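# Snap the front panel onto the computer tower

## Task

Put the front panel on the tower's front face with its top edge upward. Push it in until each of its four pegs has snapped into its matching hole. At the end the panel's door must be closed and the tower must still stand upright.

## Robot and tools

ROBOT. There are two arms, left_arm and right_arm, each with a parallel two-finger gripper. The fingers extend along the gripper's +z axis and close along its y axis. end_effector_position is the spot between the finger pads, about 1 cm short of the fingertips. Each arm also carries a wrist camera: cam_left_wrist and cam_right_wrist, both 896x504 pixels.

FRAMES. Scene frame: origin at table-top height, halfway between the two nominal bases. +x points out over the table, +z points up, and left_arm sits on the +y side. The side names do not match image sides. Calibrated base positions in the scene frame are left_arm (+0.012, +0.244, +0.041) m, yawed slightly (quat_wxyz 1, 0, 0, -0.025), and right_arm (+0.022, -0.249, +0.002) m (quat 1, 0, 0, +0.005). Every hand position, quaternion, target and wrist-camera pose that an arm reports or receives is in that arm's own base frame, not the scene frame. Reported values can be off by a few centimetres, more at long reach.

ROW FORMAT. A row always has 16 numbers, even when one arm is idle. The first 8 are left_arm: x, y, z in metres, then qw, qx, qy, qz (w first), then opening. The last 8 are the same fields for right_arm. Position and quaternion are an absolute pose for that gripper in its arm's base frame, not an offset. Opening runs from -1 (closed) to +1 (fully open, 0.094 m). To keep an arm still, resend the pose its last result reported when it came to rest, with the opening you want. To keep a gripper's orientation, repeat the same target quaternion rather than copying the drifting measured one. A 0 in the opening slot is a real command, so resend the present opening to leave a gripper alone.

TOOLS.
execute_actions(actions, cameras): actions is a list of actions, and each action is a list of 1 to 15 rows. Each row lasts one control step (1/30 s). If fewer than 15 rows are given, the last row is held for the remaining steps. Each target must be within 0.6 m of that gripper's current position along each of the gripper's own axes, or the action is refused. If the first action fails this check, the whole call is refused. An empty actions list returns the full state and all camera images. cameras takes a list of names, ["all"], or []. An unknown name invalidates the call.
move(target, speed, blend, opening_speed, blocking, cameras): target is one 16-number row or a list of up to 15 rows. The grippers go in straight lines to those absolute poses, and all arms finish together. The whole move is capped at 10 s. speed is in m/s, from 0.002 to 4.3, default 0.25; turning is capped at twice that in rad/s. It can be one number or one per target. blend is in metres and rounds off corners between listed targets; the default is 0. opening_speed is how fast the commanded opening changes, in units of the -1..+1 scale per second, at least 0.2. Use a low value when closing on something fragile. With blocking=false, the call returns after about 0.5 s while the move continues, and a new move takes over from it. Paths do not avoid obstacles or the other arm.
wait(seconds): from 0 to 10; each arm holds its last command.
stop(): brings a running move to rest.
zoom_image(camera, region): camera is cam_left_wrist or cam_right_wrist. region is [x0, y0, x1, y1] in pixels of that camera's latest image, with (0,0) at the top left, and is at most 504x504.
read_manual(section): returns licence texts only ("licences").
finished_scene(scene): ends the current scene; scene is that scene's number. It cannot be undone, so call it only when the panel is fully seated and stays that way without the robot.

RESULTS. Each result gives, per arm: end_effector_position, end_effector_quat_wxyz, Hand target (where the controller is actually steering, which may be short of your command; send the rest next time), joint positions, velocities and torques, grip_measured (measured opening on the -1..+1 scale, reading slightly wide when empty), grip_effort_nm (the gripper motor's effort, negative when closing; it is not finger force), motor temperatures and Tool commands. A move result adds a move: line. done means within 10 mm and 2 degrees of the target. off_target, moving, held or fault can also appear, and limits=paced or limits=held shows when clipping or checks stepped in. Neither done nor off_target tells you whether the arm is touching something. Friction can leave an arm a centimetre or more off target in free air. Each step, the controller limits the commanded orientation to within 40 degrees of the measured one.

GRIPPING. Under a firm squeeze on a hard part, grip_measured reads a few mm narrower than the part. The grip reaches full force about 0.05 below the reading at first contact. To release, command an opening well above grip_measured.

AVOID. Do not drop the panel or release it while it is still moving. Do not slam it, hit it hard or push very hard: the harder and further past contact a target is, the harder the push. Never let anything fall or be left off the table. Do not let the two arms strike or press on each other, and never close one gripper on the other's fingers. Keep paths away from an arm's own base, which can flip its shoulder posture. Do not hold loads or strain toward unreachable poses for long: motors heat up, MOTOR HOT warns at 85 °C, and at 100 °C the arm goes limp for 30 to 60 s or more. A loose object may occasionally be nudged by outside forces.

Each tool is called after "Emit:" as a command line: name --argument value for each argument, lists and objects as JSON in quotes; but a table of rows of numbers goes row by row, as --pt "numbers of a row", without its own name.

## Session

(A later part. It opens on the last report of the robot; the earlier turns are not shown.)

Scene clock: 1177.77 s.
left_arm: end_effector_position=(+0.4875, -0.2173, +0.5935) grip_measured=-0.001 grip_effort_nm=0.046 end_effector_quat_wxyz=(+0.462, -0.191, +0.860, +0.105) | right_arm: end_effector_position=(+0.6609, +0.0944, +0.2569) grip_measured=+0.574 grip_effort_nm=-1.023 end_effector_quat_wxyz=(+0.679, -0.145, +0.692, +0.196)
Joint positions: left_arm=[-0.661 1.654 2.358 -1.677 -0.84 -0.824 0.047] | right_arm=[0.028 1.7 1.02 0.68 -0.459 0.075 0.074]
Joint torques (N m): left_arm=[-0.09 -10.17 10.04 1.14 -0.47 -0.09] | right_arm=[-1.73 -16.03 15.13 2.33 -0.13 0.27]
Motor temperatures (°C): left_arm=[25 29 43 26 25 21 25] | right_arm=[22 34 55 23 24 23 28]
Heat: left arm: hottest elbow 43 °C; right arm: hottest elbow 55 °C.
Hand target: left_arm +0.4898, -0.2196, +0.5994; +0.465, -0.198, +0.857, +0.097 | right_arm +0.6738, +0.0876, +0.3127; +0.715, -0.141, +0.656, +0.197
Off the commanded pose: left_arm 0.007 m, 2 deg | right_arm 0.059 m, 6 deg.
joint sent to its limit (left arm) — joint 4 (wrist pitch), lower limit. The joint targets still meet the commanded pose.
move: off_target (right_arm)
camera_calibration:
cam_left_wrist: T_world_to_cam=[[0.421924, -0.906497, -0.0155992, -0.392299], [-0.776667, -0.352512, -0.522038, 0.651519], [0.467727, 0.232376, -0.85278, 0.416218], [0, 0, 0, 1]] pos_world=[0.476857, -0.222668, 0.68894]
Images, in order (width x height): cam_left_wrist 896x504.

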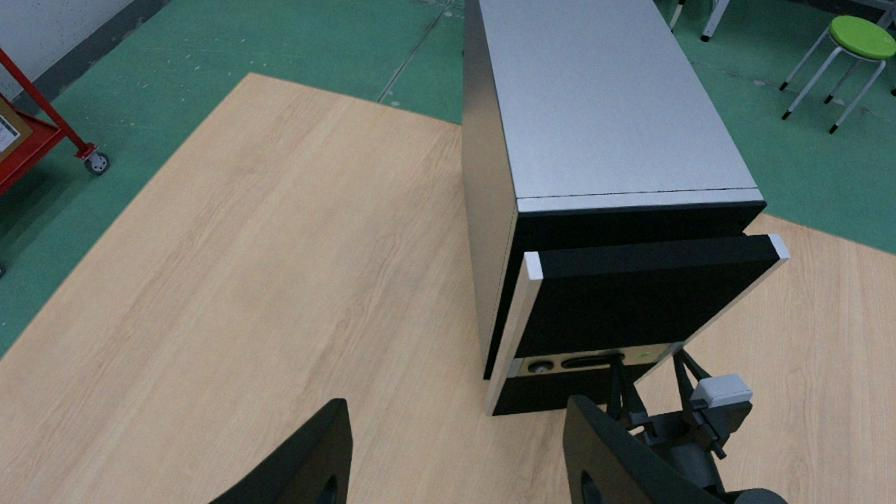

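Emit:
move --target '[0.49,-0.22,0.60,0.449,-0.2067,0.862,0.1076,0.0,0.686,0.091,0.314,0.7180,-0.1347,0.6575,0.1913,0.2]' --speed 0.06 --cameras '["cam_left_wrist"]'

Emit:
zoom_image --camera "cam_left_wrist" --region '[480, 180, 660, 300]'

Emit:
zoom_image --camera "cam_left_wrist" --region '[640, 180, 820, 300]'

Scene clock: 1191.33 s.
left_arm: end_effector_position=(+0.4875, -0.2173, +0.5935) grip_measured=-0.001 grip_effort_nm=0.042 end_effector_quat_wxyz=(+0.462, -0.191, +0.860, +0.105) | right_arm: end_effector_position=(+0.6691, +0.0910, +0.2643) grip_measured=+0.574 grip_effort_nm=-1.013 end_effector_quat_wxyz=(+0.687, -0.138, +0.688, +0.188)
Joint positions: left_arm=[-0.661 1.654 2.358 -1.677 -0.84 -0.824 0.047] | right_arm=[0.028 1.708 1.043 0.68 -0.436 0.075 0.074]
Joint torques (N m): left_arm=[-0.03 -10.17 10.07 1.16 -0.5 -0.09] | right_arm=[-1.38 -16.5 15.05 1.87 0.15 0.21]
Motor temperatures (°C): left_arm=[25 29 42 26 25 21 25] | right_arm=[22 34 56 23 24 23 28]
Heat: left arm: hottest elbow 42 °C; right arm: hottest elbow 56 °C.
Hand target: left_arm +0.4898, -0.2196, +0.5994; +0.465, -0.198, +0.857, +0.097 | right_arm +0.6815, +0.0906, +0.3139; +0.717, -0.135, +0.657, +0.191
Off the commanded pose: left_arm 0.007 m, 2 deg | right_arm 0.052 m, 5 deg.
joint sent to its limit (left arm) — joint 4 (wrist pitch), lower limit. The joint targets still meet the commanded pose.
move: off_target (right_arm)
camera_calibration:
cam_left_wrist: T_world_to_cam=[[0.421924, -0.906497, -0.0155992, -0.392299], [-0.776667, -0.352512, -0.522038, 0.651519], [0.467727, 0.232376, -0.85278, 0.416218], [0, 0, 0, 1]] pos_world=[0.476857, -0.222668, 0.68894]
Images, in order (width x height): cam_left_wrist 896x504.

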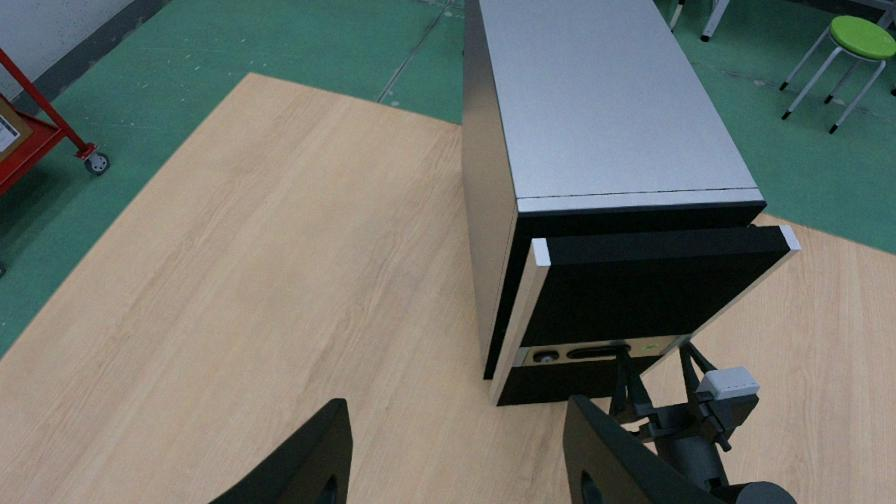

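Scaled by 2.800 from the camera's 896x504 image, which has a finer 1280x720 frame.

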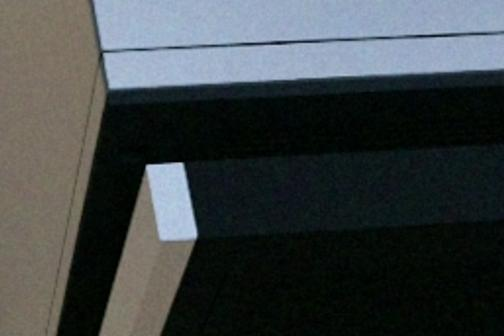

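Scaled by 2.800 from the camera's 896x504 image, which has a finer 1280x720 frame.

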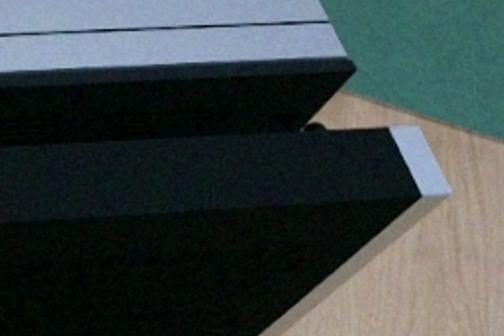

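Emit:
move --target '[0.49,-0.22,0.60,0.449,-0.2067,0.862,0.1076,0.0,0.692,0.100,0.308,0.7180,-0.1347,0.6575,0.1913,0.2]' --speed 0.06 --cameras '["cam_left_wrist"]'

Emit:
zoom_image --camera "cam_left_wrist" --region '[480, 180, 660, 300]'

Emit:
zoom_image --camera "cam_left_wrist" --region '[640, 180, 820, 300]'

Scene clock: 1202.67 s.
left_arm: end_effector_position=(+0.4875, -0.2173, +0.5935) grip_measured=-0.001 grip_effort_nm=0.037 end_effector_quat_wxyz=(+0.462, -0.191, +0.860, +0.105) | right_arm: end_effector_position=(+0.6725, +0.0914, +0.2590) grip_measured=+0.574 grip_effort_nm=-1.013 end_effector_quat_wxyz=(+0.685, -0.134, +0.691, +0.186)
Joint positions: left_arm=[-0.661 1.654 2.358 -1.677 -0.84 -0.824 0.047] | right_arm=[0.031 1.72 1.048 0.68 -0.426 0.077 0.074]
Joint torques (N m): left_arm=[0.03 -10.29 9.94 1.13 -0.5 -0.11] | right_arm=[-0.21 -16.03 15.45 2.28 0.41 0.19]
Motor temperatures (°C): left_arm=[25 29 42 26 25 21 25] | right_arm=[22 34 57 23 24 23 28]
Heat: left arm: hottest elbow 42 °C; right arm: hottest elbow 57 °C.
Hand target: left_arm +0.4898, -0.2196, +0.5994; +0.465, -0.198, +0.857, +0.097 | right_arm +0.6868, +0.0994, +0.3081; +0.717, -0.135, +0.657, +0.192
Off the commanded pose: left_arm 0.007 m, 2 deg | right_arm 0.053 m, 5 deg.
joint sent to its limit (left arm) — joint 4 (wrist pitch), lower limit. The joint targets still meet the commanded pose.
move: off_target (right_arm)
camera_calibration:
cam_left_wrist: T_world_to_cam=[[0.421924, -0.906497, -0.0155992, -0.392299], [-0.776667, -0.352512, -0.522038, 0.651519], [0.467727, 0.232376, -0.85278, 0.416218], [0, 0, 0, 1]] pos_world=[0.476857, -0.222668, 0.68894]
Images, in order (width x height): cam_left_wrist 896x504.

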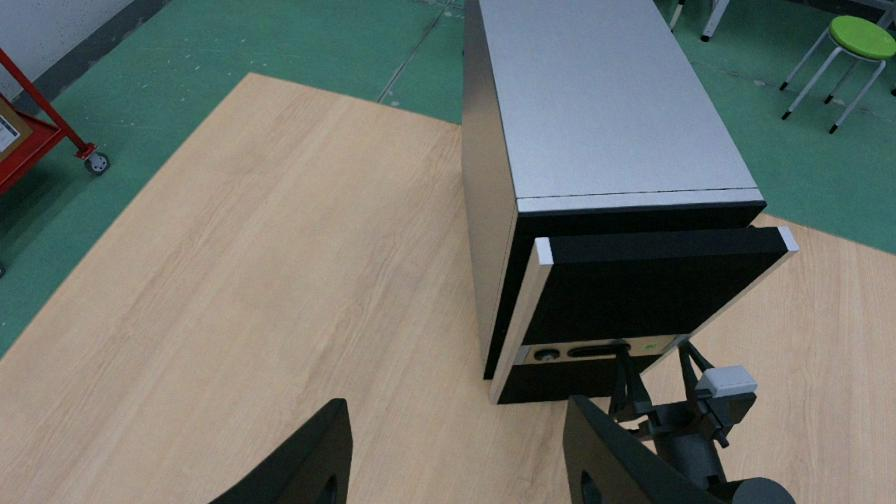

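Scaled by 2.800 from the camera's 896x504 image, which has a finer 1280x720 frame.

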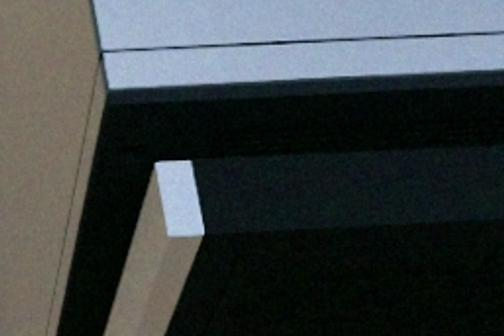

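Scaled by 2.800 from the camera's 896x504 image, which has a finer 1280x720 frame.

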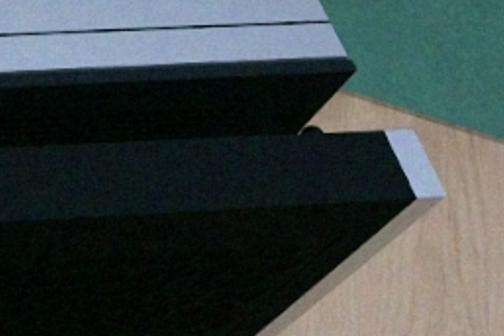

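Emit:
move --target '[0.49,-0.22,0.60,0.449,-0.2067,0.862,0.1076,0.0,0.692,0.108,0.308,0.7180,-0.1347,0.6575,0.1913,0.2]' --speed 0.06 --cameras '["cam_left_wrist"]'

Emit:
zoom_image --camera "cam_left_wrist" --region '[480, 180, 660, 300]'

Emit:
zoom_image --camera "cam_left_wrist" --region '[640, 180, 820, 300]'

Scene clock: 1216.03 s.
left_arm: end_effector_position=(+0.4875, -0.2173, +0.5935) grip_measured=-0.001 grip_effort_nm=0.042 end_effector_quat_wxyz=(+0.462, -0.191, +0.860, +0.105) | right_arm: end_effector_position=(+0.6726, +0.0919, +0.2590) grip_measured=+0.574 grip_effort_nm=-1.023 end_effector_quat_wxyz=(+0.685, -0.134, +0.692, +0.185)
Joint positions: left_arm=[-0.661 1.654 2.358 -1.677 -0.84 -0.824 0.047] | right_arm=[0.032 1.72 1.048 0.68 -0.423 0.077 0.074]
Joint torques (N m): left_arm=[0.15 -10.17 10 1.11 -0.48 -0.07] | right_arm=[0.32 -15.44 15.49 2.32 0.84 0.22]
Motor temperatures (°C): left_arm=[25 29 42 26 25 21 25] | right_arm=[22 35 58 23 24 23 28]
Heat: left arm: hottest elbow 42 °C; right arm: hottest elbow 58 °C.
Hand target: left_arm +0.4898, -0.2196, +0.5994; +0.465, -0.198, +0.857, +0.097 | right_arm +0.6864, +0.1074, +0.3082; +0.717, -0.134, +0.656, +0.192
Off the commanded pose: left_arm 0.007 m, 2 deg | right_arm 0.055 m, 5 deg.
joint sent to its limit (left arm) — joint 4 (wrist pitch), lower limit. The joint targets still meet the commanded pose.
move: off_target (right_arm)
camera_calibration:
cam_left_wrist: T_world_to_cam=[[0.421924, -0.906497, -0.0155992, -0.392299], [-0.776667, -0.352512, -0.522038, 0.651519], [0.467727, 0.232376, -0.85278, 0.416218], [0, 0, 0, 1]] pos_world=[0.476857, -0.222668, 0.68894]
Images, in order (width x height): cam_left_wrist 896x504.

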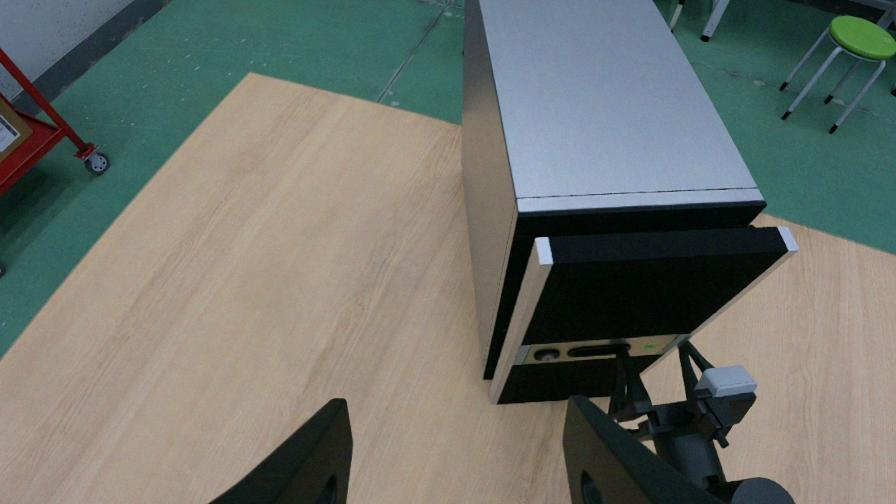

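Scaled by 2.800 from the camera's 896x504 image, which has a finer 1280x720 frame.

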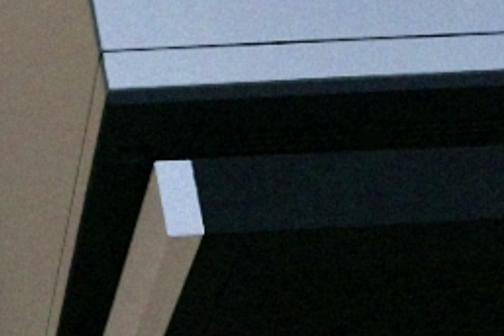

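Scaled by 2.800 from the camera's 896x504 image, which has a finer 1280x720 frame.

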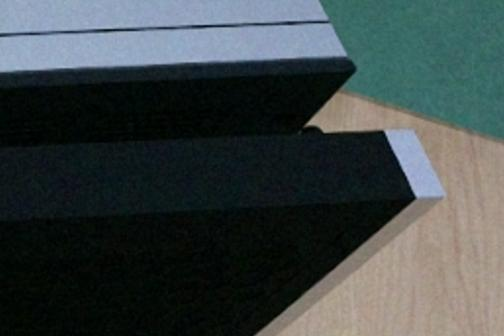

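Emit:
move --target '[0.49,-0.22,0.60,0.449,-0.2067,0.862,0.1076,0.0,0.692,0.1105,0.308,0.7180,-0.1347,0.6575,0.1913,0.2]' --speed 0.06

Scene clock: 1224.47 s.
left_arm: end_effector_position=(+0.4875, -0.2173, +0.5935) grip_measured=-0.001 grip_effort_nm=0.037 end_effector_quat_wxyz=(+0.462, -0.191, +0.860, +0.105) | right_arm: end_effector_position=(+0.6727, +0.0919, +0.2590) grip_measured=+0.574 grip_effort_nm=-1.013 end_effector_quat_wxyz=(+0.685, -0.133, +0.692, +0.185)
Joint positions: left_arm=[-0.661 1.654 2.358 -1.677 -0.84 -0.824 0.047] | right_arm=[0.033 1.72 1.048 0.68 -0.422 0.077 0.074]
Joint torques (N m): left_arm=[0.21 -10.29 10.03 1.16 -0.47 -0.09] | right_arm=[1.26 -16.15 15.38 2.37 0.97 0.21]
Motor temperatures (°C): left_arm=[25 29 42 26 25 21 25] | right_arm=[22 35 58 23 24 23 28]
Heat: left arm: hottest elbow 42 °C; right arm: hottest elbow 58 °C.
Hand target: left_arm +0.4898, -0.2196, +0.5994; +0.465, -0.198, +0.857, +0.097 | right_arm +0.6863, +0.1098, +0.3082; +0.717, -0.134, +0.656, +0.192
Off the commanded pose: left_arm 0.007 m, 2 deg | right_arm 0.056 m, 5 deg.
joint sent to its limit (left arm) — joint 4 (wrist pitch), lower limit. The joint targets still meet the commanded pose.
move: off_target (right_arm)

Emit:
move --target '[0.49,-0.22,0.60,0.449,-0.2067,0.862,0.1076,0.0,0.694,0.1135,0.308,0.7180,-0.1347,0.6575,0.1913,0.2]' --speed 0.1 --cameras '["cam_left_wrist"]'

Emit:
zoom_image --camera "cam_left_wrist" --region '[480, 180, 660, 300]'

Emit:
zoom_image --camera "cam_left_wrist" --region '[640, 180, 820, 300]'

Scene clock: 1231.17 s.
left_arm: end_effector_position=(+0.4875, -0.2173, +0.5935) grip_measured=-0.001 grip_effort_nm=0.046 end_effector_quat_wxyz=(+0.462, -0.191, +0.860, +0.105) | right_arm: end_effector_position=(+0.6728, +0.0921, +0.2590) grip_measured=+0.574 grip_effort_nm=-1.013 end_effector_quat_wxyz=(+0.685, -0.133, +0.692, +0.185)
Joint positions: left_arm=[-0.661 1.654 2.358 -1.677 -0.84 -0.824 0.047] | right_arm=[0.033 1.72 1.048 0.68 -0.42 0.077 0.074]
Joint torques (N m): left_arm=[0.21 -10.52 10.1 1.17 -0.48 -0.05] | right_arm=[1.14 -14.97 15.84 2.19 1.12 0.18]
Motor temperatures (°C): left_arm=[25 29 42 26 25 21 25] | right_arm=[22 35 59 23 24 23 28]
Heat: left arm: hottest elbow 42 °C; right arm: hottest elbow 59 °C.
Hand target: left_arm +0.4898, -0.2196, +0.5994; +0.465, -0.198, +0.857, +0.097 | right_arm +0.6877, +0.1128, +0.3083; +0.717, -0.134, +0.656, +0.193
Off the commanded pose: left_arm 0.007 m, 2 deg | right_arm 0.058 m, 5 deg.
joint sent to its limit (left arm) — joint 4 (wrist pitch), lower limit. The joint targets still meet the commanded pose.
move: off_target (right_arm)
camera_calibration:
cam_left_wrist: T_world_to_cam=[[0.421924, -0.906497, -0.0155992, -0.392299], [-0.776667, -0.352512, -0.522038, 0.651519], [0.467727, 0.232376, -0.85278, 0.416218], [0, 0, 0, 1]] pos_world=[0.476857, -0.222668, 0.68894]
Images, in order (width x height): cam_left_wrist 896x504.

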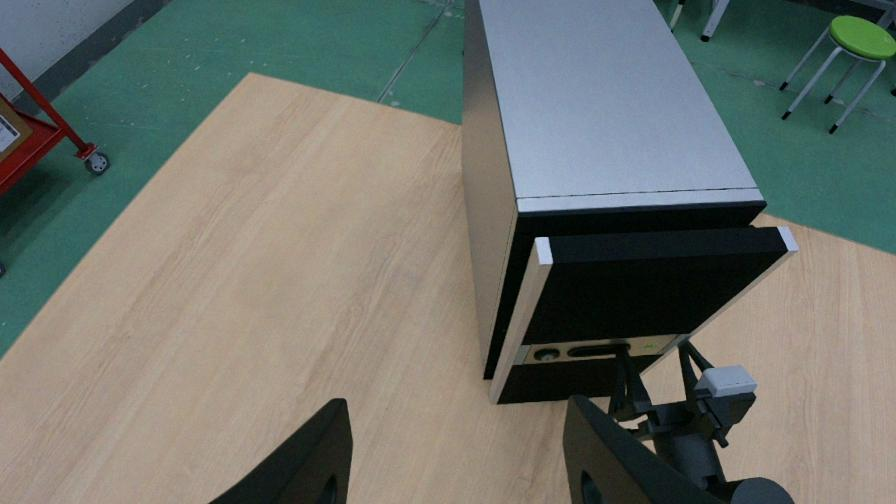

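Scaled by 2.800 from the camera's 896x504 image, which has a finer 1280x720 frame.

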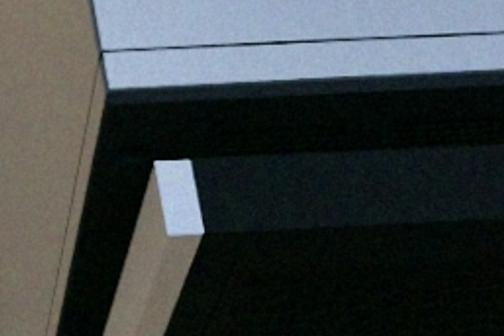

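Scaled by 2.800 from the camera's 896x504 image, which has a finer 1280x720 frame.

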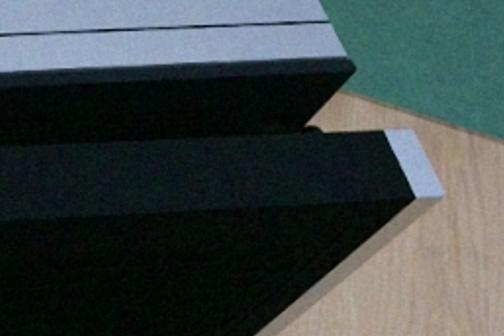

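Emit:
move --target '[0.49,-0.22,0.60,0.449,-0.2067,0.862,0.1076,0.0,0.692,0.1165,0.308,0.7180,-0.1347,0.6575,0.1913,0.2]' --speed 0.1

Scene clock: 1237.60 s.
left_arm: end_effector_position=(+0.4875, -0.2173, +0.5935) grip_measured=-0.001 grip_effort_nm=0.051 end_effector_quat_wxyz=(+0.462, -0.191, +0.860, +0.105) | right_arm: end_effector_position=(+0.6728, +0.0923, +0.2590) grip_measured=+0.574 grip_effort_nm=-1.018 end_effector_quat_wxyz=(+0.686, -0.132, +0.692, +0.184)
Joint positions: left_arm=[-0.661 1.654 2.358 -1.677 -0.84 -0.824 0.047] | right_arm=[0.034 1.72 1.048 0.68 -0.418 0.077 0.074]
Joint torques (N m): left_arm=[-0.21 -10.17 10.07 1.02 -0.48 -0.08] | right_arm=[2.02 -15.91 15.53 2.35 1.24 0.23]
Motor temperatures (°C): left_arm=[25 29 42 26 25 21 25] | right_arm=[22 36 59 23 25 23 28]
Heat: left arm: hottest elbow 42 °C; right arm: hottest elbow 59 °C.
Hand target: left_arm +0.4898, -0.2196, +0.5994; +0.465, -0.198, +0.857, +0.097 | right_arm +0.6859, +0.1158, +0.3082; +0.717, -0.134, +0.656, +0.193
Off the commanded pose: left_arm 0.007 m, 2 deg | right_arm 0.058 m, 5 deg.
joint sent to its limit (left arm) — joint 4 (wrist pitch), lower limit. The joint targets still meet the commanded pose.
move: off_target (right_arm)

Emit:
move --pt "0.50 -0.05 0.55 0.57 0.2 0.79 -0.1 0.0 0.686 0.100 0.308 0.7180 -0.1347 0.6575 0.1913 0.2" --pt "0.56 0.0 0.40 0.5645 0.4347 0.5178 -0.4739 0.0 0.686 0.100 0.308 0.7180 -0.1347 0.6575 0.1913 0.2" --pt "0.60 -0.05 0.42 0.5645 0.4347 0.5178 -0.4739 0.0 0.686 0.100 0.308 0.7180 -0.1347 0.6575 0.1913 0.2" --speed 0.25 --cameras '["cam_left_wrist"]'

Emit:
zoom_image --camera "cam_left_wrist" --region '[280, 100, 500, 300]'

Emit:
zoom_image --camera "cam_left_wrist" --region '[280, 300, 500, 504]'

Scene clock: 1249.70 s.
left_arm: end_effector_position=(+0.5870, -0.0558, +0.4106) grip_measured=-0.001 grip_effort_nm=0.027 end_effector_quat_wxyz=(+0.544, +0.439, +0.555, -0.450) | right_arm: end_effector_position=(+0.6723, +0.0934, +0.2592) grip_measured=+0.574 grip_effort_nm=-1.018 end_effector_quat_wxyz=(+0.685, -0.134, +0.691, +0.187)
Joint positions: left_arm=[0.202 1.642 1.46 -0.136 1.562 0.295 0.047] | right_arm=[0.034 1.72 1.048 0.681 -0.425 0.079 0.074]
Joint torques (N m): left_arm=[0.26 -11.63 12.74 1.96 0.3 -0.06] | right_arm=[-0.03 -16.44 14.08 2.52 0.33 0.23]
Motor temperatures (°C): left_arm=[25 29 42 26 25 21 25] | right_arm=[22 36 59 23 25 23 28]
Heat: left arm: hottest elbow 42 °C; right arm: hottest elbow 59 °C.
Hand target: left_arm +0.5990, -0.0500, +0.4198; +0.550, +0.444, +0.551, -0.443 | right_arm +0.6820, +0.0996, +0.3080; +0.717, -0.135, +0.657, +0.192
Off the commanded pose: left_arm 0.017 m, 6 deg | right_arm 0.051 m, 5 deg.
joint sent to its limit (left arm) — joint 5 (wrist yaw), upper limit. The joint targets are off in orientation, not in position.
move: off_target (left_arm, right_arm)
camera_calibration:
cam_left_wrist: T_world_to_cam=[[-0.977498, -0.210638, 0.0113626, 0.558465], [-0.0997622, 0.414158, -0.904721, 0.492757], [0.185863, -0.885497, -0.425852, 0.103995], [0, 0, 0, 1]] pos_world=[0.575728, 0.00564216, 0.483749]
Images, in order (width x height): cam_left_wrist 896x504.

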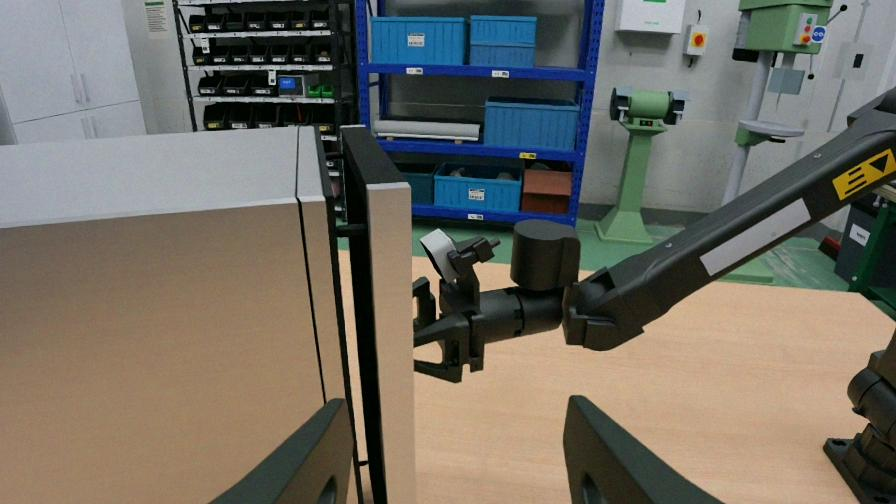

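Scaled by 2.291 from the camera's 896x504 image, which has a finer 1280x720 frame.

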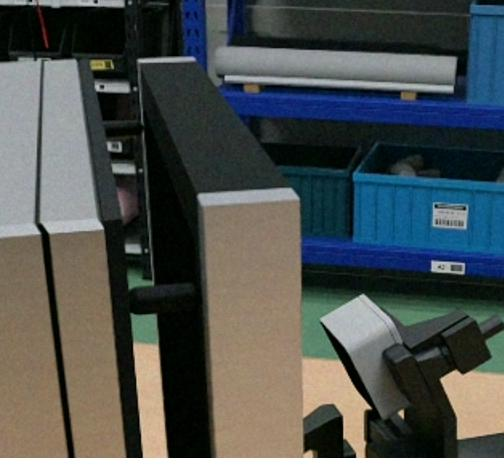

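Scaled by 2.291 from the camera's 896x504 image, which has a finer 1280x720 frame.

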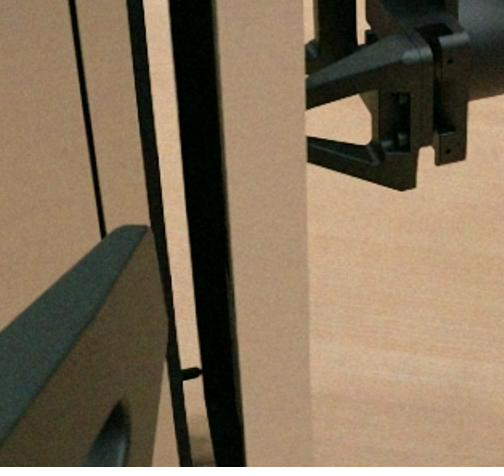

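Emit:
move --pt "0.60 -0.05 0.42 0.5645 0.4347 0.5178 -0.4739 0.0 0.672 0.096 0.308 0.7180 -0.1347 0.6575 0.1913 0.2" --pt "0.60 -0.05 0.42 0.5645 0.4347 0.5178 -0.4739 0.0 0.668 0.104 0.308 0.7180 -0.1347 0.6575 0.1913 0.2" --speed 0.06

Emit:
move --pt "0.56 0.0 0.40 0.5645 0.4347 0.5178 -0.4739 0.0 0.668 0.104 0.308 0.7180 -0.1347 0.6575 0.1913 0.2" --pt "0.50 -0.05 0.55 0.57 0.2 0.79 -0.1 0.0 0.668 0.104 0.308 0.7180 -0.1347 0.6575 0.1913 0.2" --pt "0.49 -0.22 0.60 0.449 -0.2067 0.862 0.1076 0.0 0.668 0.104 0.308 0.7180 -0.1347 0.6575 0.1913 0.2" --speed 0.25 --cameras '["cam_left_wrist"]'

Emit:
zoom_image --camera "cam_left_wrist" --region '[480, 180, 660, 300]'

Emit:
zoom_image --camera "cam_left_wrist" --region '[640, 180, 820, 300]'

Scene clock: 1264.27 s.
left_arm: end_effector_position=(+0.5873, -0.0557, +0.4100) grip_measured=-0.001 grip_effort_nm=0.042 end_effector_quat_wxyz=(+0.543, +0.438, +0.556, -0.451) | right_arm: end_effector_position=(+0.6709, +0.0934, +0.2595) grip_measured=+0.574 grip_effort_nm=-1.013 end_effector_quat_wxyz=(+0.686, -0.133, +0.691, +0.186)
Joint positions: left_arm=[0.202 1.643 1.46 -0.136 1.562 0.293 0.047] | right_arm=[0.036 1.717 1.043 0.685 -0.418 0.079 0.074]
Joint torques (N m): left_arm=[0.44 -11.75 12.74 2.11 0.3 -0.09] | right_arm=[-0.62 -18.55 10.19 2.84 0.47 0.19]
Motor temperatures (°C): left_arm=[25 29 44 26 25 21 25] | right_arm=[22 36 58 23 24 23 28]
Heat: left arm: hottest elbow 44 °C; right arm: hottest elbow 58 °C.
Hand target: left_arm +0.5990, -0.0500, +0.4197; +0.550, +0.444, +0.551, -0.443 | right_arm +0.6667, +0.1035, +0.3074; +0.717, -0.135, +0.657, +0.192
Off the commanded pose: left_arm 0.017 m, 6 deg | right_arm 0.050 m, 5 deg.
joint sent to its limit (left arm) — joint 5 (wrist yaw), upper limit. The joint targets are off in orientation, not in position.
move: off_target (left_arm, right_arm)

Scene clock: 1269.83 s.
left_arm: end_effector_position=(+0.4875, -0.2172, +0.5936) grip_measured=-0.001 grip_effort_nm=0.032 end_effector_quat_wxyz=(+0.462, -0.191, +0.860, +0.106) | right_arm: end_effector_position=(+0.6706, +0.0935, +0.2595) grip_measured=+0.574 grip_effort_nm=-1.018 end_effector_quat_wxyz=(+0.687, -0.133, +0.690, +0.185)
Joint positions: left_arm=[-0.661 1.654 2.358 -1.677 -0.841 -0.823 0.047] | right_arm=[0.036 1.716 1.042 0.687 -0.417 0.079 0.074]
Joint torques (N m): left_arm=[0.15 -10.4 10.13 1.06 -0.48 -0.06] | right_arm=[0.32 -18.26 10.36 2.8 0.44 0.16]
Motor temperatures (°C): left_arm=[25 29 44 26 25 21 25] | right_arm=[22 36 57 23 24 23 28]
Heat: left arm: hottest elbow 44 °C; right arm: hottest elbow 57 °C.
Hand target: left_arm +0.4898, -0.2196, +0.5994; +0.465, -0.198, +0.857, +0.097 | right_arm +0.6666, +0.1036, +0.3074; +0.717, -0.135, +0.657, +0.192
Off the commanded pose: left_arm 0.007 m, 2 deg | right_arm 0.050 m, 5 deg.
joint sent to its limit (left arm) — joint 4 (wrist pitch), lower limit. The joint targets still meet the commanded pose.
move: off_target (right_arm)
camera_calibration:
cam_left_wrist: T_world_to_cam=[[0.421513, -0.906669, -0.0166696, -0.391494], [-0.776936, -0.351597, -0.522255, 0.652016], [0.467652, 0.233088, -0.852626, 0.416415], [0, 0, 0, 1]] pos_world=[0.476857, -0.22277, 0.689039]
Images, in order (width x height): cam_left_wrist 896x504.

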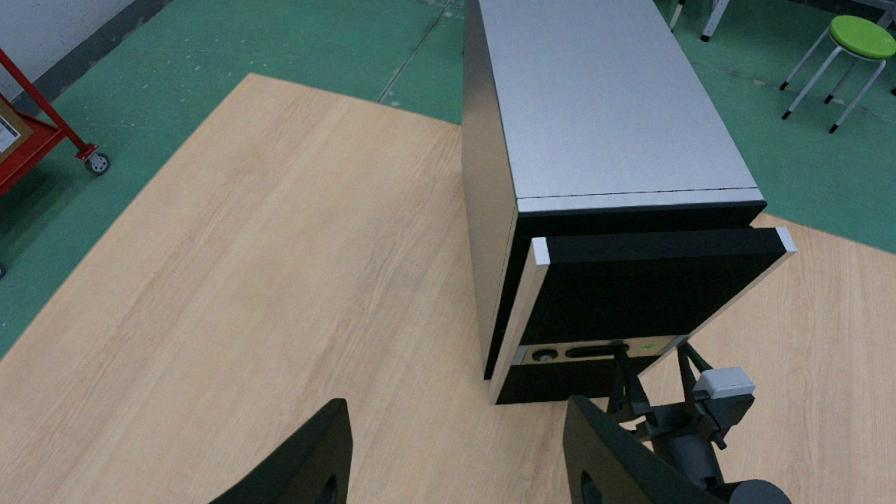

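Scaled by 2.800 from the camera's 896x504 image, which has a finer 1280x720 frame.

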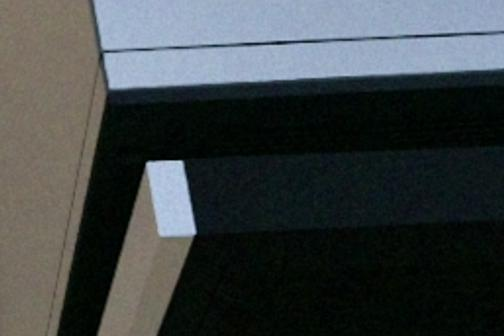

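Scaled by 2.800 from the camera's 896x504 image, which has a finer 1280x720 frame.

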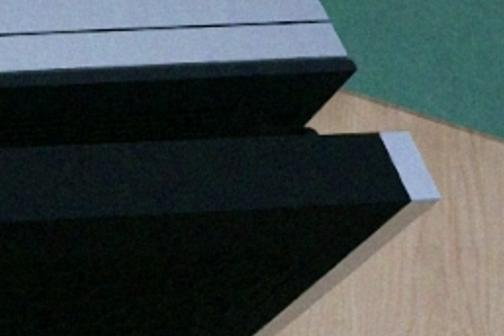

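Emit:
move --target '[0.49,-0.22,0.60,0.449,-0.2067,0.862,0.1076,0.0,0.655,0.102,0.308,0.7180,-0.1347,0.6575,0.1913,0.2]' --speed 0.06 --cameras '["cam_left_wrist"]'

Emit:
zoom_image --camera "cam_left_wrist" --region '[480, 180, 660, 300]'

Emit:
zoom_image --camera "cam_left_wrist" --region '[640, 180, 820, 300]'

Scene clock: 1277.93 s.
left_arm: end_effector_position=(+0.4875, -0.2173, +0.5935) grip_measured=-0.001 grip_effort_nm=0.027 end_effector_quat_wxyz=(+0.462, -0.191, +0.860, +0.106) | right_arm: end_effector_position=(+0.6597, +0.0947, +0.2642) grip_measured=+0.574 grip_effort_nm=-1.018 end_effector_quat_wxyz=(+0.689, -0.133, +0.688, +0.185)
Joint positions: left_arm=[-0.661 1.654 2.358 -1.677 -0.84 -0.824 0.047] | right_arm=[0.04 1.687 1.012 0.695 -0.413 0.079 0.074]
Joint torques (N m): left_arm=[-0.03 -10.52 10.09 1.14 -0.5 -0.08] | right_arm=[-0.44 -18.32 9.76 2.89 0.17 0.15]
Motor temperatures (°C): left_arm=[25 29 44 26 25 21 25] | right_arm=[22 36 55 23 24 23 28]
Heat: left arm: hottest elbow 44 °C; right arm: hottest elbow 55 °C.
Hand target: left_arm +0.4898, -0.2196, +0.5994; +0.465, -0.198, +0.857, +0.097 | right_arm +0.6542, +0.1018, +0.3073; +0.717, -0.135, +0.657, +0.191
Off the commanded pose: left_arm 0.007 m, 2 deg | right_arm 0.045 m, 5 deg.
joint sent to its limit (left arm) — joint 4 (wrist pitch), lower limit. The joint targets still meet the commanded pose.
move: off_target (right_arm)
camera_calibration:
cam_left_wrist: T_world_to_cam=[[0.421709, -0.906592, -0.0158985, -0.392012], [-0.776837, -0.352199, -0.521996, 0.65164], [0.467638, 0.232481, -0.8528, 0.416298], [0, 0, 0, 1]] pos_world=[0.476857, -0.222669, 0.68894]
Images, in order (width x height): cam_left_wrist 896x504.

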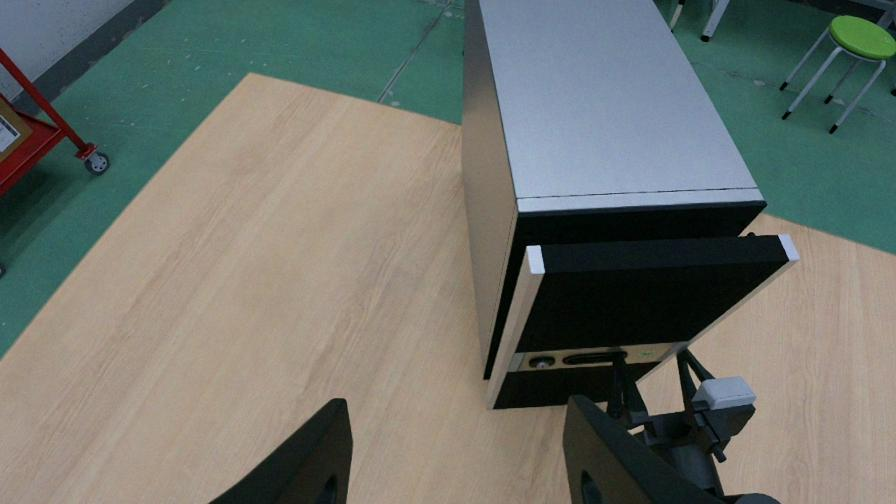

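Scaled by 2.800 from the camera's 896x504 image, which has a finer 1280x720 frame.

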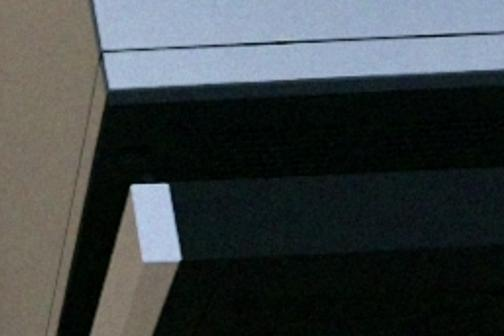

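Scaled by 2.800 from the camera's 896x504 image, which has a finer 1280x720 frame.

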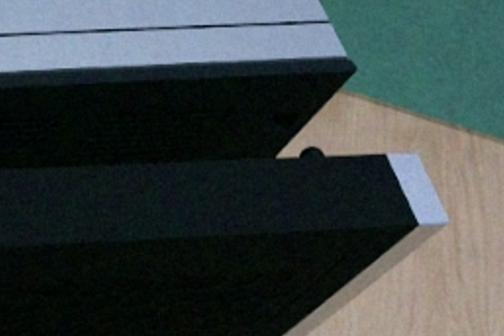

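Emit:
move --target '[0.49,-0.22,0.60,0.449,-0.2067,0.862,0.1076,0.0,0.680,0.1065,0.307,0.7165,-0.1400,0.6564,0.1970,0.2]' --speed 0.06 --cameras '["cam_left_wrist"]'

Emit:
zoom_image --camera "cam_left_wrist" --region '[480, 180, 660, 300]'

Emit:
zoom_image --camera "cam_left_wrist" --region '[640, 180, 820, 300]'

Scene clock: 1292.50 s.
left_arm: end_effector_position=(+0.4875, -0.2173, +0.5935) grip_measured=-0.001 grip_effort_nm=0.037 end_effector_quat_wxyz=(+0.462, -0.191, +0.860, +0.106) | right_arm: end_effector_position=(+0.6638, +0.0965, +0.2542) grip_measured=+0.574 grip_effort_nm=-1.018 end_effector_quat_wxyz=(+0.683, -0.135, +0.692, +0.189)
Joint positions: left_arm=[-0.661 1.654 2.358 -1.677 -0.84 -0.824 0.047] | right_arm=[0.04 1.709 1.02 0.695 -0.422 0.079 0.074]
Joint torques (N m): left_arm=[0.26 -10.34 10.17 1.21 -0.5 -0.11] | right_arm=[-0.56 -16.62 14.95 2.19 -0.03 0.17]
Heat: left arm: hottest elbow 43 °C; right arm: hottest elbow 52 °C.
Hand target: left_arm +0.4898, -0.2196, +0.5994; +0.465, -0.198, +0.857, +0.097 | right_arm +0.6750, +0.1059, +0.3070; +0.715, -0.140, +0.655, +0.197
Off the commanded pose: left_arm 0.007 m, 2 deg | right_arm 0.056 m, 6 deg.
joint sent to its limit (left arm) — joint 4 (wrist pitch), lower limit. The joint targets still meet the commanded pose.
move: off_target (right_arm)
camera_calibration:
cam_left_wrist: T_world_to_cam=[[0.421709, -0.906592, -0.0158985, -0.392012], [-0.776837, -0.352199, -0.521996, 0.65164], [0.467638, 0.232481, -0.8528, 0.416298], [0, 0, 0, 1]] pos_world=[0.476857, -0.222669, 0.68894]
Images, in order (width x height): cam_left_wrist 896x504.

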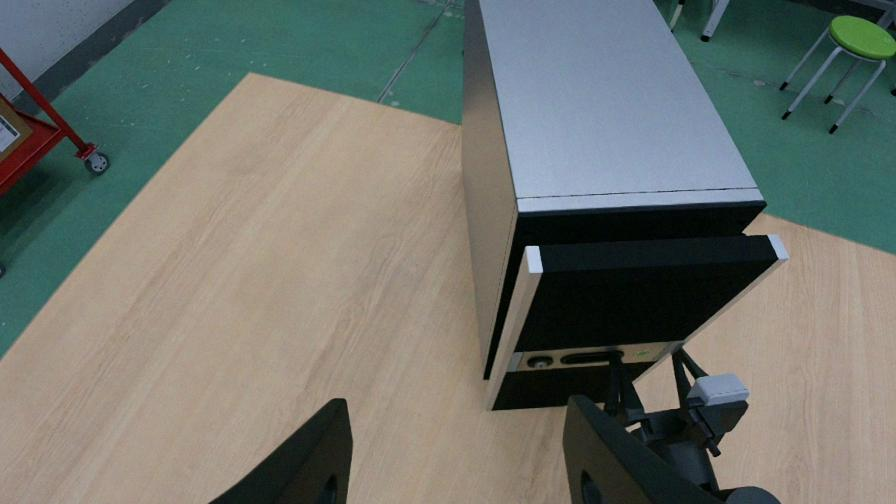

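Scaled by 2.800 from the camera's 896x504 image, which has a finer 1280x720 frame.

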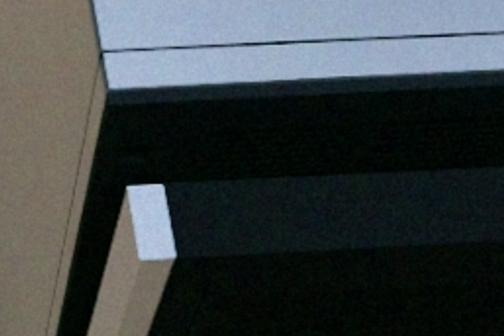

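Scaled by 2.800 from the camera's 896x504 image, which has a finer 1280x720 frame.

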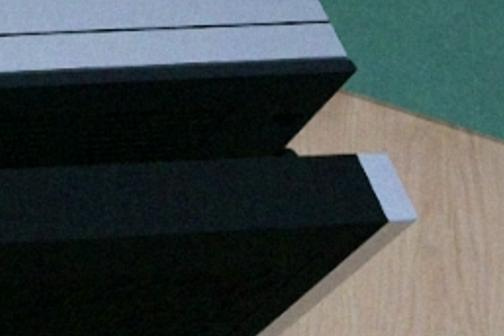

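Emit:
move --target '[0.49,-0.22,0.60,0.449,-0.2067,0.862,0.1076,0.0,0.680,0.110,0.313,0.7155,-0.1430,0.6556,0.2003,0.2]' --speed 0.06 --cameras '["cam_left_wrist"]'

Emit:
zoom_image --camera "cam_left_wrist" --region '[480, 180, 660, 300]'

Emit:
zoom_image --camera "cam_left_wrist" --region '[640, 180, 820, 300]'

Scene clock: 1302.73 s.
left_arm: end_effector_position=(+0.4875, -0.2173, +0.5935) grip_measured=-0.001 grip_effort_nm=0.037 end_effector_quat_wxyz=(+0.462, -0.191, +0.860, +0.106) | right_arm: end_effector_position=(+0.6655, +0.1000, +0.2589) grip_measured=+0.574 grip_effort_nm=-1.018 end_effector_quat_wxyz=(+0.685, -0.139, +0.689, +0.191)
Joint positions: left_arm=[-0.661 1.654 2.358 -1.677 -0.84 -0.824 0.047] | right_arm=[0.044 1.709 1.03 0.692 -0.427 0.079 0.074]
Joint torques (N m): left_arm=[0.21 -10.23 10.09 1.2 -0.47 -0.09] | right_arm=[-0.73 -16.91 14.89 1.48 -0.11 0.18]
Heat: left arm: hottest elbow 43 °C; right arm: hottest elbow 53 °C.
Hand target: left_arm +0.4898, -0.2196, +0.5994; +0.465, -0.198, +0.857, +0.097 | right_arm +0.6752, +0.1094, +0.3131; +0.715, -0.143, +0.655, +0.200
Off the commanded pose: left_arm 0.007 m, 2 deg | right_arm 0.057 m, 5 deg.
joint sent to its limit (left arm) — joint 4 (wrist pitch), lower limit. The joint targets still meet the commanded pose.
move: off_target (right_arm)
camera_calibration:
cam_left_wrist: T_world_to_cam=[[0.421709, -0.906592, -0.0158985, -0.392012], [-0.776837, -0.352199, -0.521996, 0.65164], [0.467638, 0.232481, -0.8528, 0.416298], [0, 0, 0, 1]] pos_world=[0.476857, -0.222669, 0.68894]
Images, in order (width x height): cam_left_wrist 896x504.

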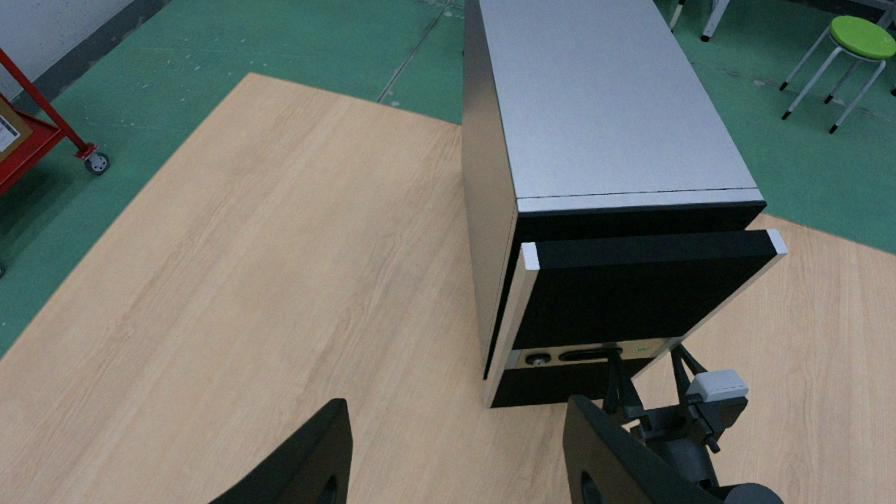

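Scaled by 2.800 from the camera's 896x504 image, which has a finer 1280x720 frame.

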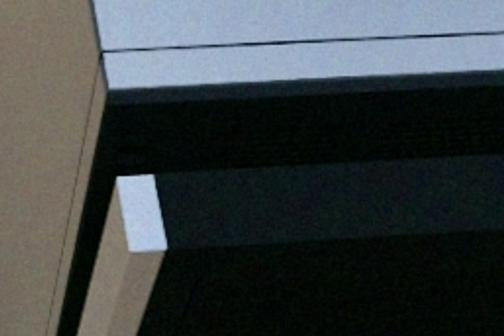

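Scaled by 2.800 from the camera's 896x504 image, which has a finer 1280x720 frame.

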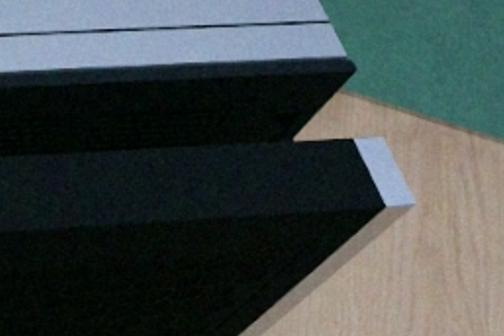

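Emit:
move --target '[0.49,-0.22,0.60,0.449,-0.2067,0.862,0.1076,0.0,0.687,0.1105,0.312,0.7155,-0.1430,0.6556,0.2003,0.2]' --speed 0.06 --cameras '["cam_left_wrist"]'

Emit:
zoom_image --camera "cam_left_wrist" --region '[480, 180, 660, 300]'

Emit:
zoom_image --camera "cam_left_wrist" --region '[640, 180, 820, 300]'

Scene clock: 1312.50 s.
left_arm: end_effector_position=(+0.4875, -0.2173, +0.5935) grip_measured=-0.001 grip_effort_nm=0.032 end_effector_quat_wxyz=(+0.462, -0.191, +0.860, +0.105) | right_arm: end_effector_position=(+0.6711, +0.1004, +0.2626) grip_measured=+0.573 grip_effort_nm=-1.013 end_effector_quat_wxyz=(+0.687, -0.140, +0.687, +0.191)
Joint positions: left_arm=[-0.661 1.654 2.358 -1.677 -0.84 -0.824 0.047] | right_arm=[0.044 1.718 1.05 0.688 -0.428 0.079 0.074]
Joint torques (N m): left_arm=[-0.09 -10.4 10.09 1.17 -0.5 -0.08] | right_arm=[-0.09 -16.32 15.16 1.76 -0.03 0.17]
Heat: left arm: hottest elbow 43 °C; right arm: hottest elbow 53 °C.
Hand target: left_arm +0.4898, -0.2196, +0.5994; +0.465, -0.198, +0.857, +0.097 | right_arm +0.6824, +0.1099, +0.3120; +0.715, -0.143, +0.655, +0.200
Off the commanded pose: left_arm 0.007 m, 2 deg | right_arm 0.053 m, 5 deg.
joint sent to its limit (left arm) — joint 4 (wrist pitch), lower limit. The joint targets still meet the commanded pose.
move: off_target (right_arm)
camera_calibration:
cam_left_wrist: T_world_to_cam=[[0.421924, -0.906497, -0.0155992, -0.392299], [-0.776667, -0.352512, -0.522038, 0.651519], [0.467727, 0.232376, -0.85278, 0.416218], [0, 0, 0, 1]] pos_world=[0.476857, -0.222668, 0.68894]
Images, in order (width x height): cam_left_wrist 896x504.

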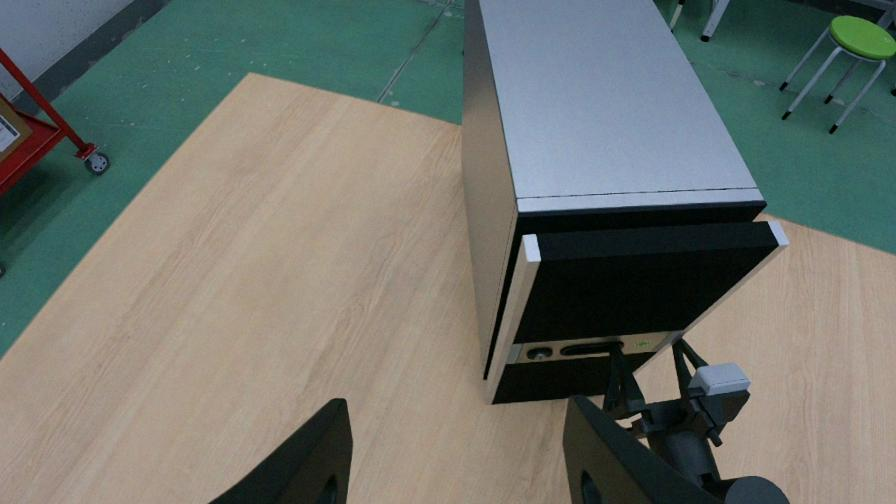

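Scaled by 2.800 from the camera's 896x504 image, which has a finer 1280x720 frame.

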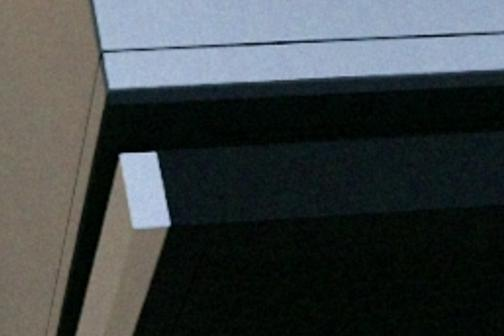

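Scaled by 2.800 from the camera's 896x504 image, which has a finer 1280x720 frame.

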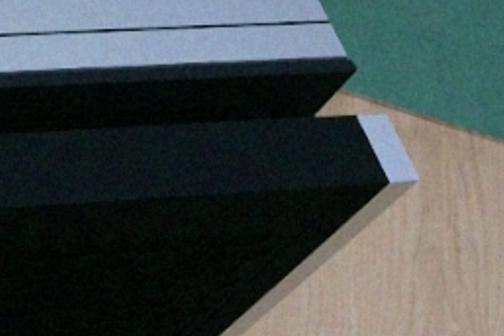

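Emit:
move --target '[0.49,-0.22,0.60,0.449,-0.2067,0.862,0.1076,0.0,0.690,0.1115,0.308,0.7155,-0.1430,0.6556,0.2003,0.2]' --speed 0.06 --cameras '["cam_left_wrist"]'

Emit:
zoom_image --camera "cam_left_wrist" --region '[480, 180, 660, 300]'

Emit:
zoom_image --camera "cam_left_wrist" --region '[640, 180, 820, 300]'

Scene clock: 1321.67 s.
left_arm: end_effector_position=(+0.4875, -0.2173, +0.5935) grip_measured=-0.001 grip_effort_nm=0.032 end_effector_quat_wxyz=(+0.462, -0.191, +0.860, +0.105) | right_arm: end_effector_position=(+0.6741, +0.1013, +0.2603) grip_measured=+0.573 grip_effort_nm=-1.013 end_effector_quat_wxyz=(+0.686, -0.140, +0.687, +0.192)
Joint positions: left_arm=[-0.661 1.654 2.358 -1.677 -0.84 -0.824 0.047] | right_arm=[0.045 1.728 1.058 0.688 -0.428 0.079 0.074]
Joint torques (N m): left_arm=[0.21 -10.29 10.09 1.2 -0.47 -0.08] | right_arm=[-0.38 -16.67 14.84 2.07 0.05 0.17]
Heat: left arm: hottest elbow 43 °C; right arm: hottest elbow 54 °C.
Hand target: left_arm +0.4898, -0.2196, +0.5994; +0.465, -0.198, +0.857, +0.097 | right_arm +0.6855, +0.1108, +0.3080; +0.715, -0.143, +0.655, +0.200
Off the commanded pose: left_arm 0.007 m, 2 deg | right_arm 0.051 m, 5 deg.
joint sent to its limit (left arm) — joint 4 (wrist pitch), lower limit. The joint targets still meet the commanded pose.
move: off_target (right_arm)
camera_calibration:
cam_left_wrist: T_world_to_cam=[[0.421924, -0.906497, -0.0155992, -0.392299], [-0.776667, -0.352512, -0.522038, 0.651519], [0.467727, 0.232376, -0.85278, 0.416218], [0, 0, 0, 1]] pos_world=[0.476857, -0.222668, 0.68894]
Images, in order (width x height): cam_left_wrist 896x504.

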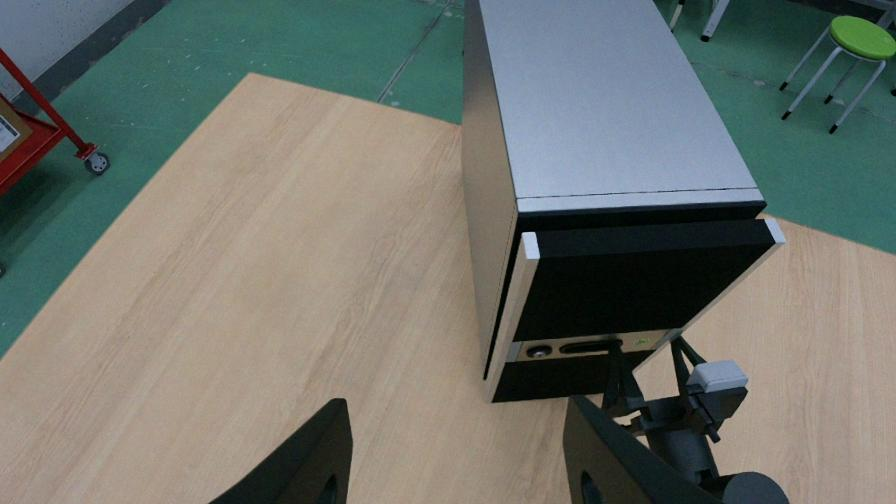

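Scaled by 2.800 from the camera's 896x504 image, which has a finer 1280x720 frame.

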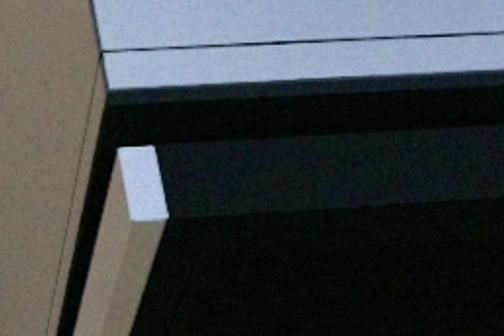

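Scaled by 2.800 from the camera's 896x504 image, which has a finer 1280x720 frame.

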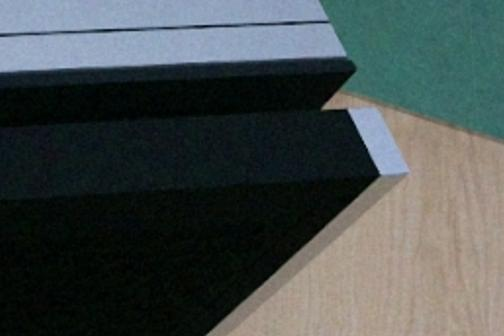

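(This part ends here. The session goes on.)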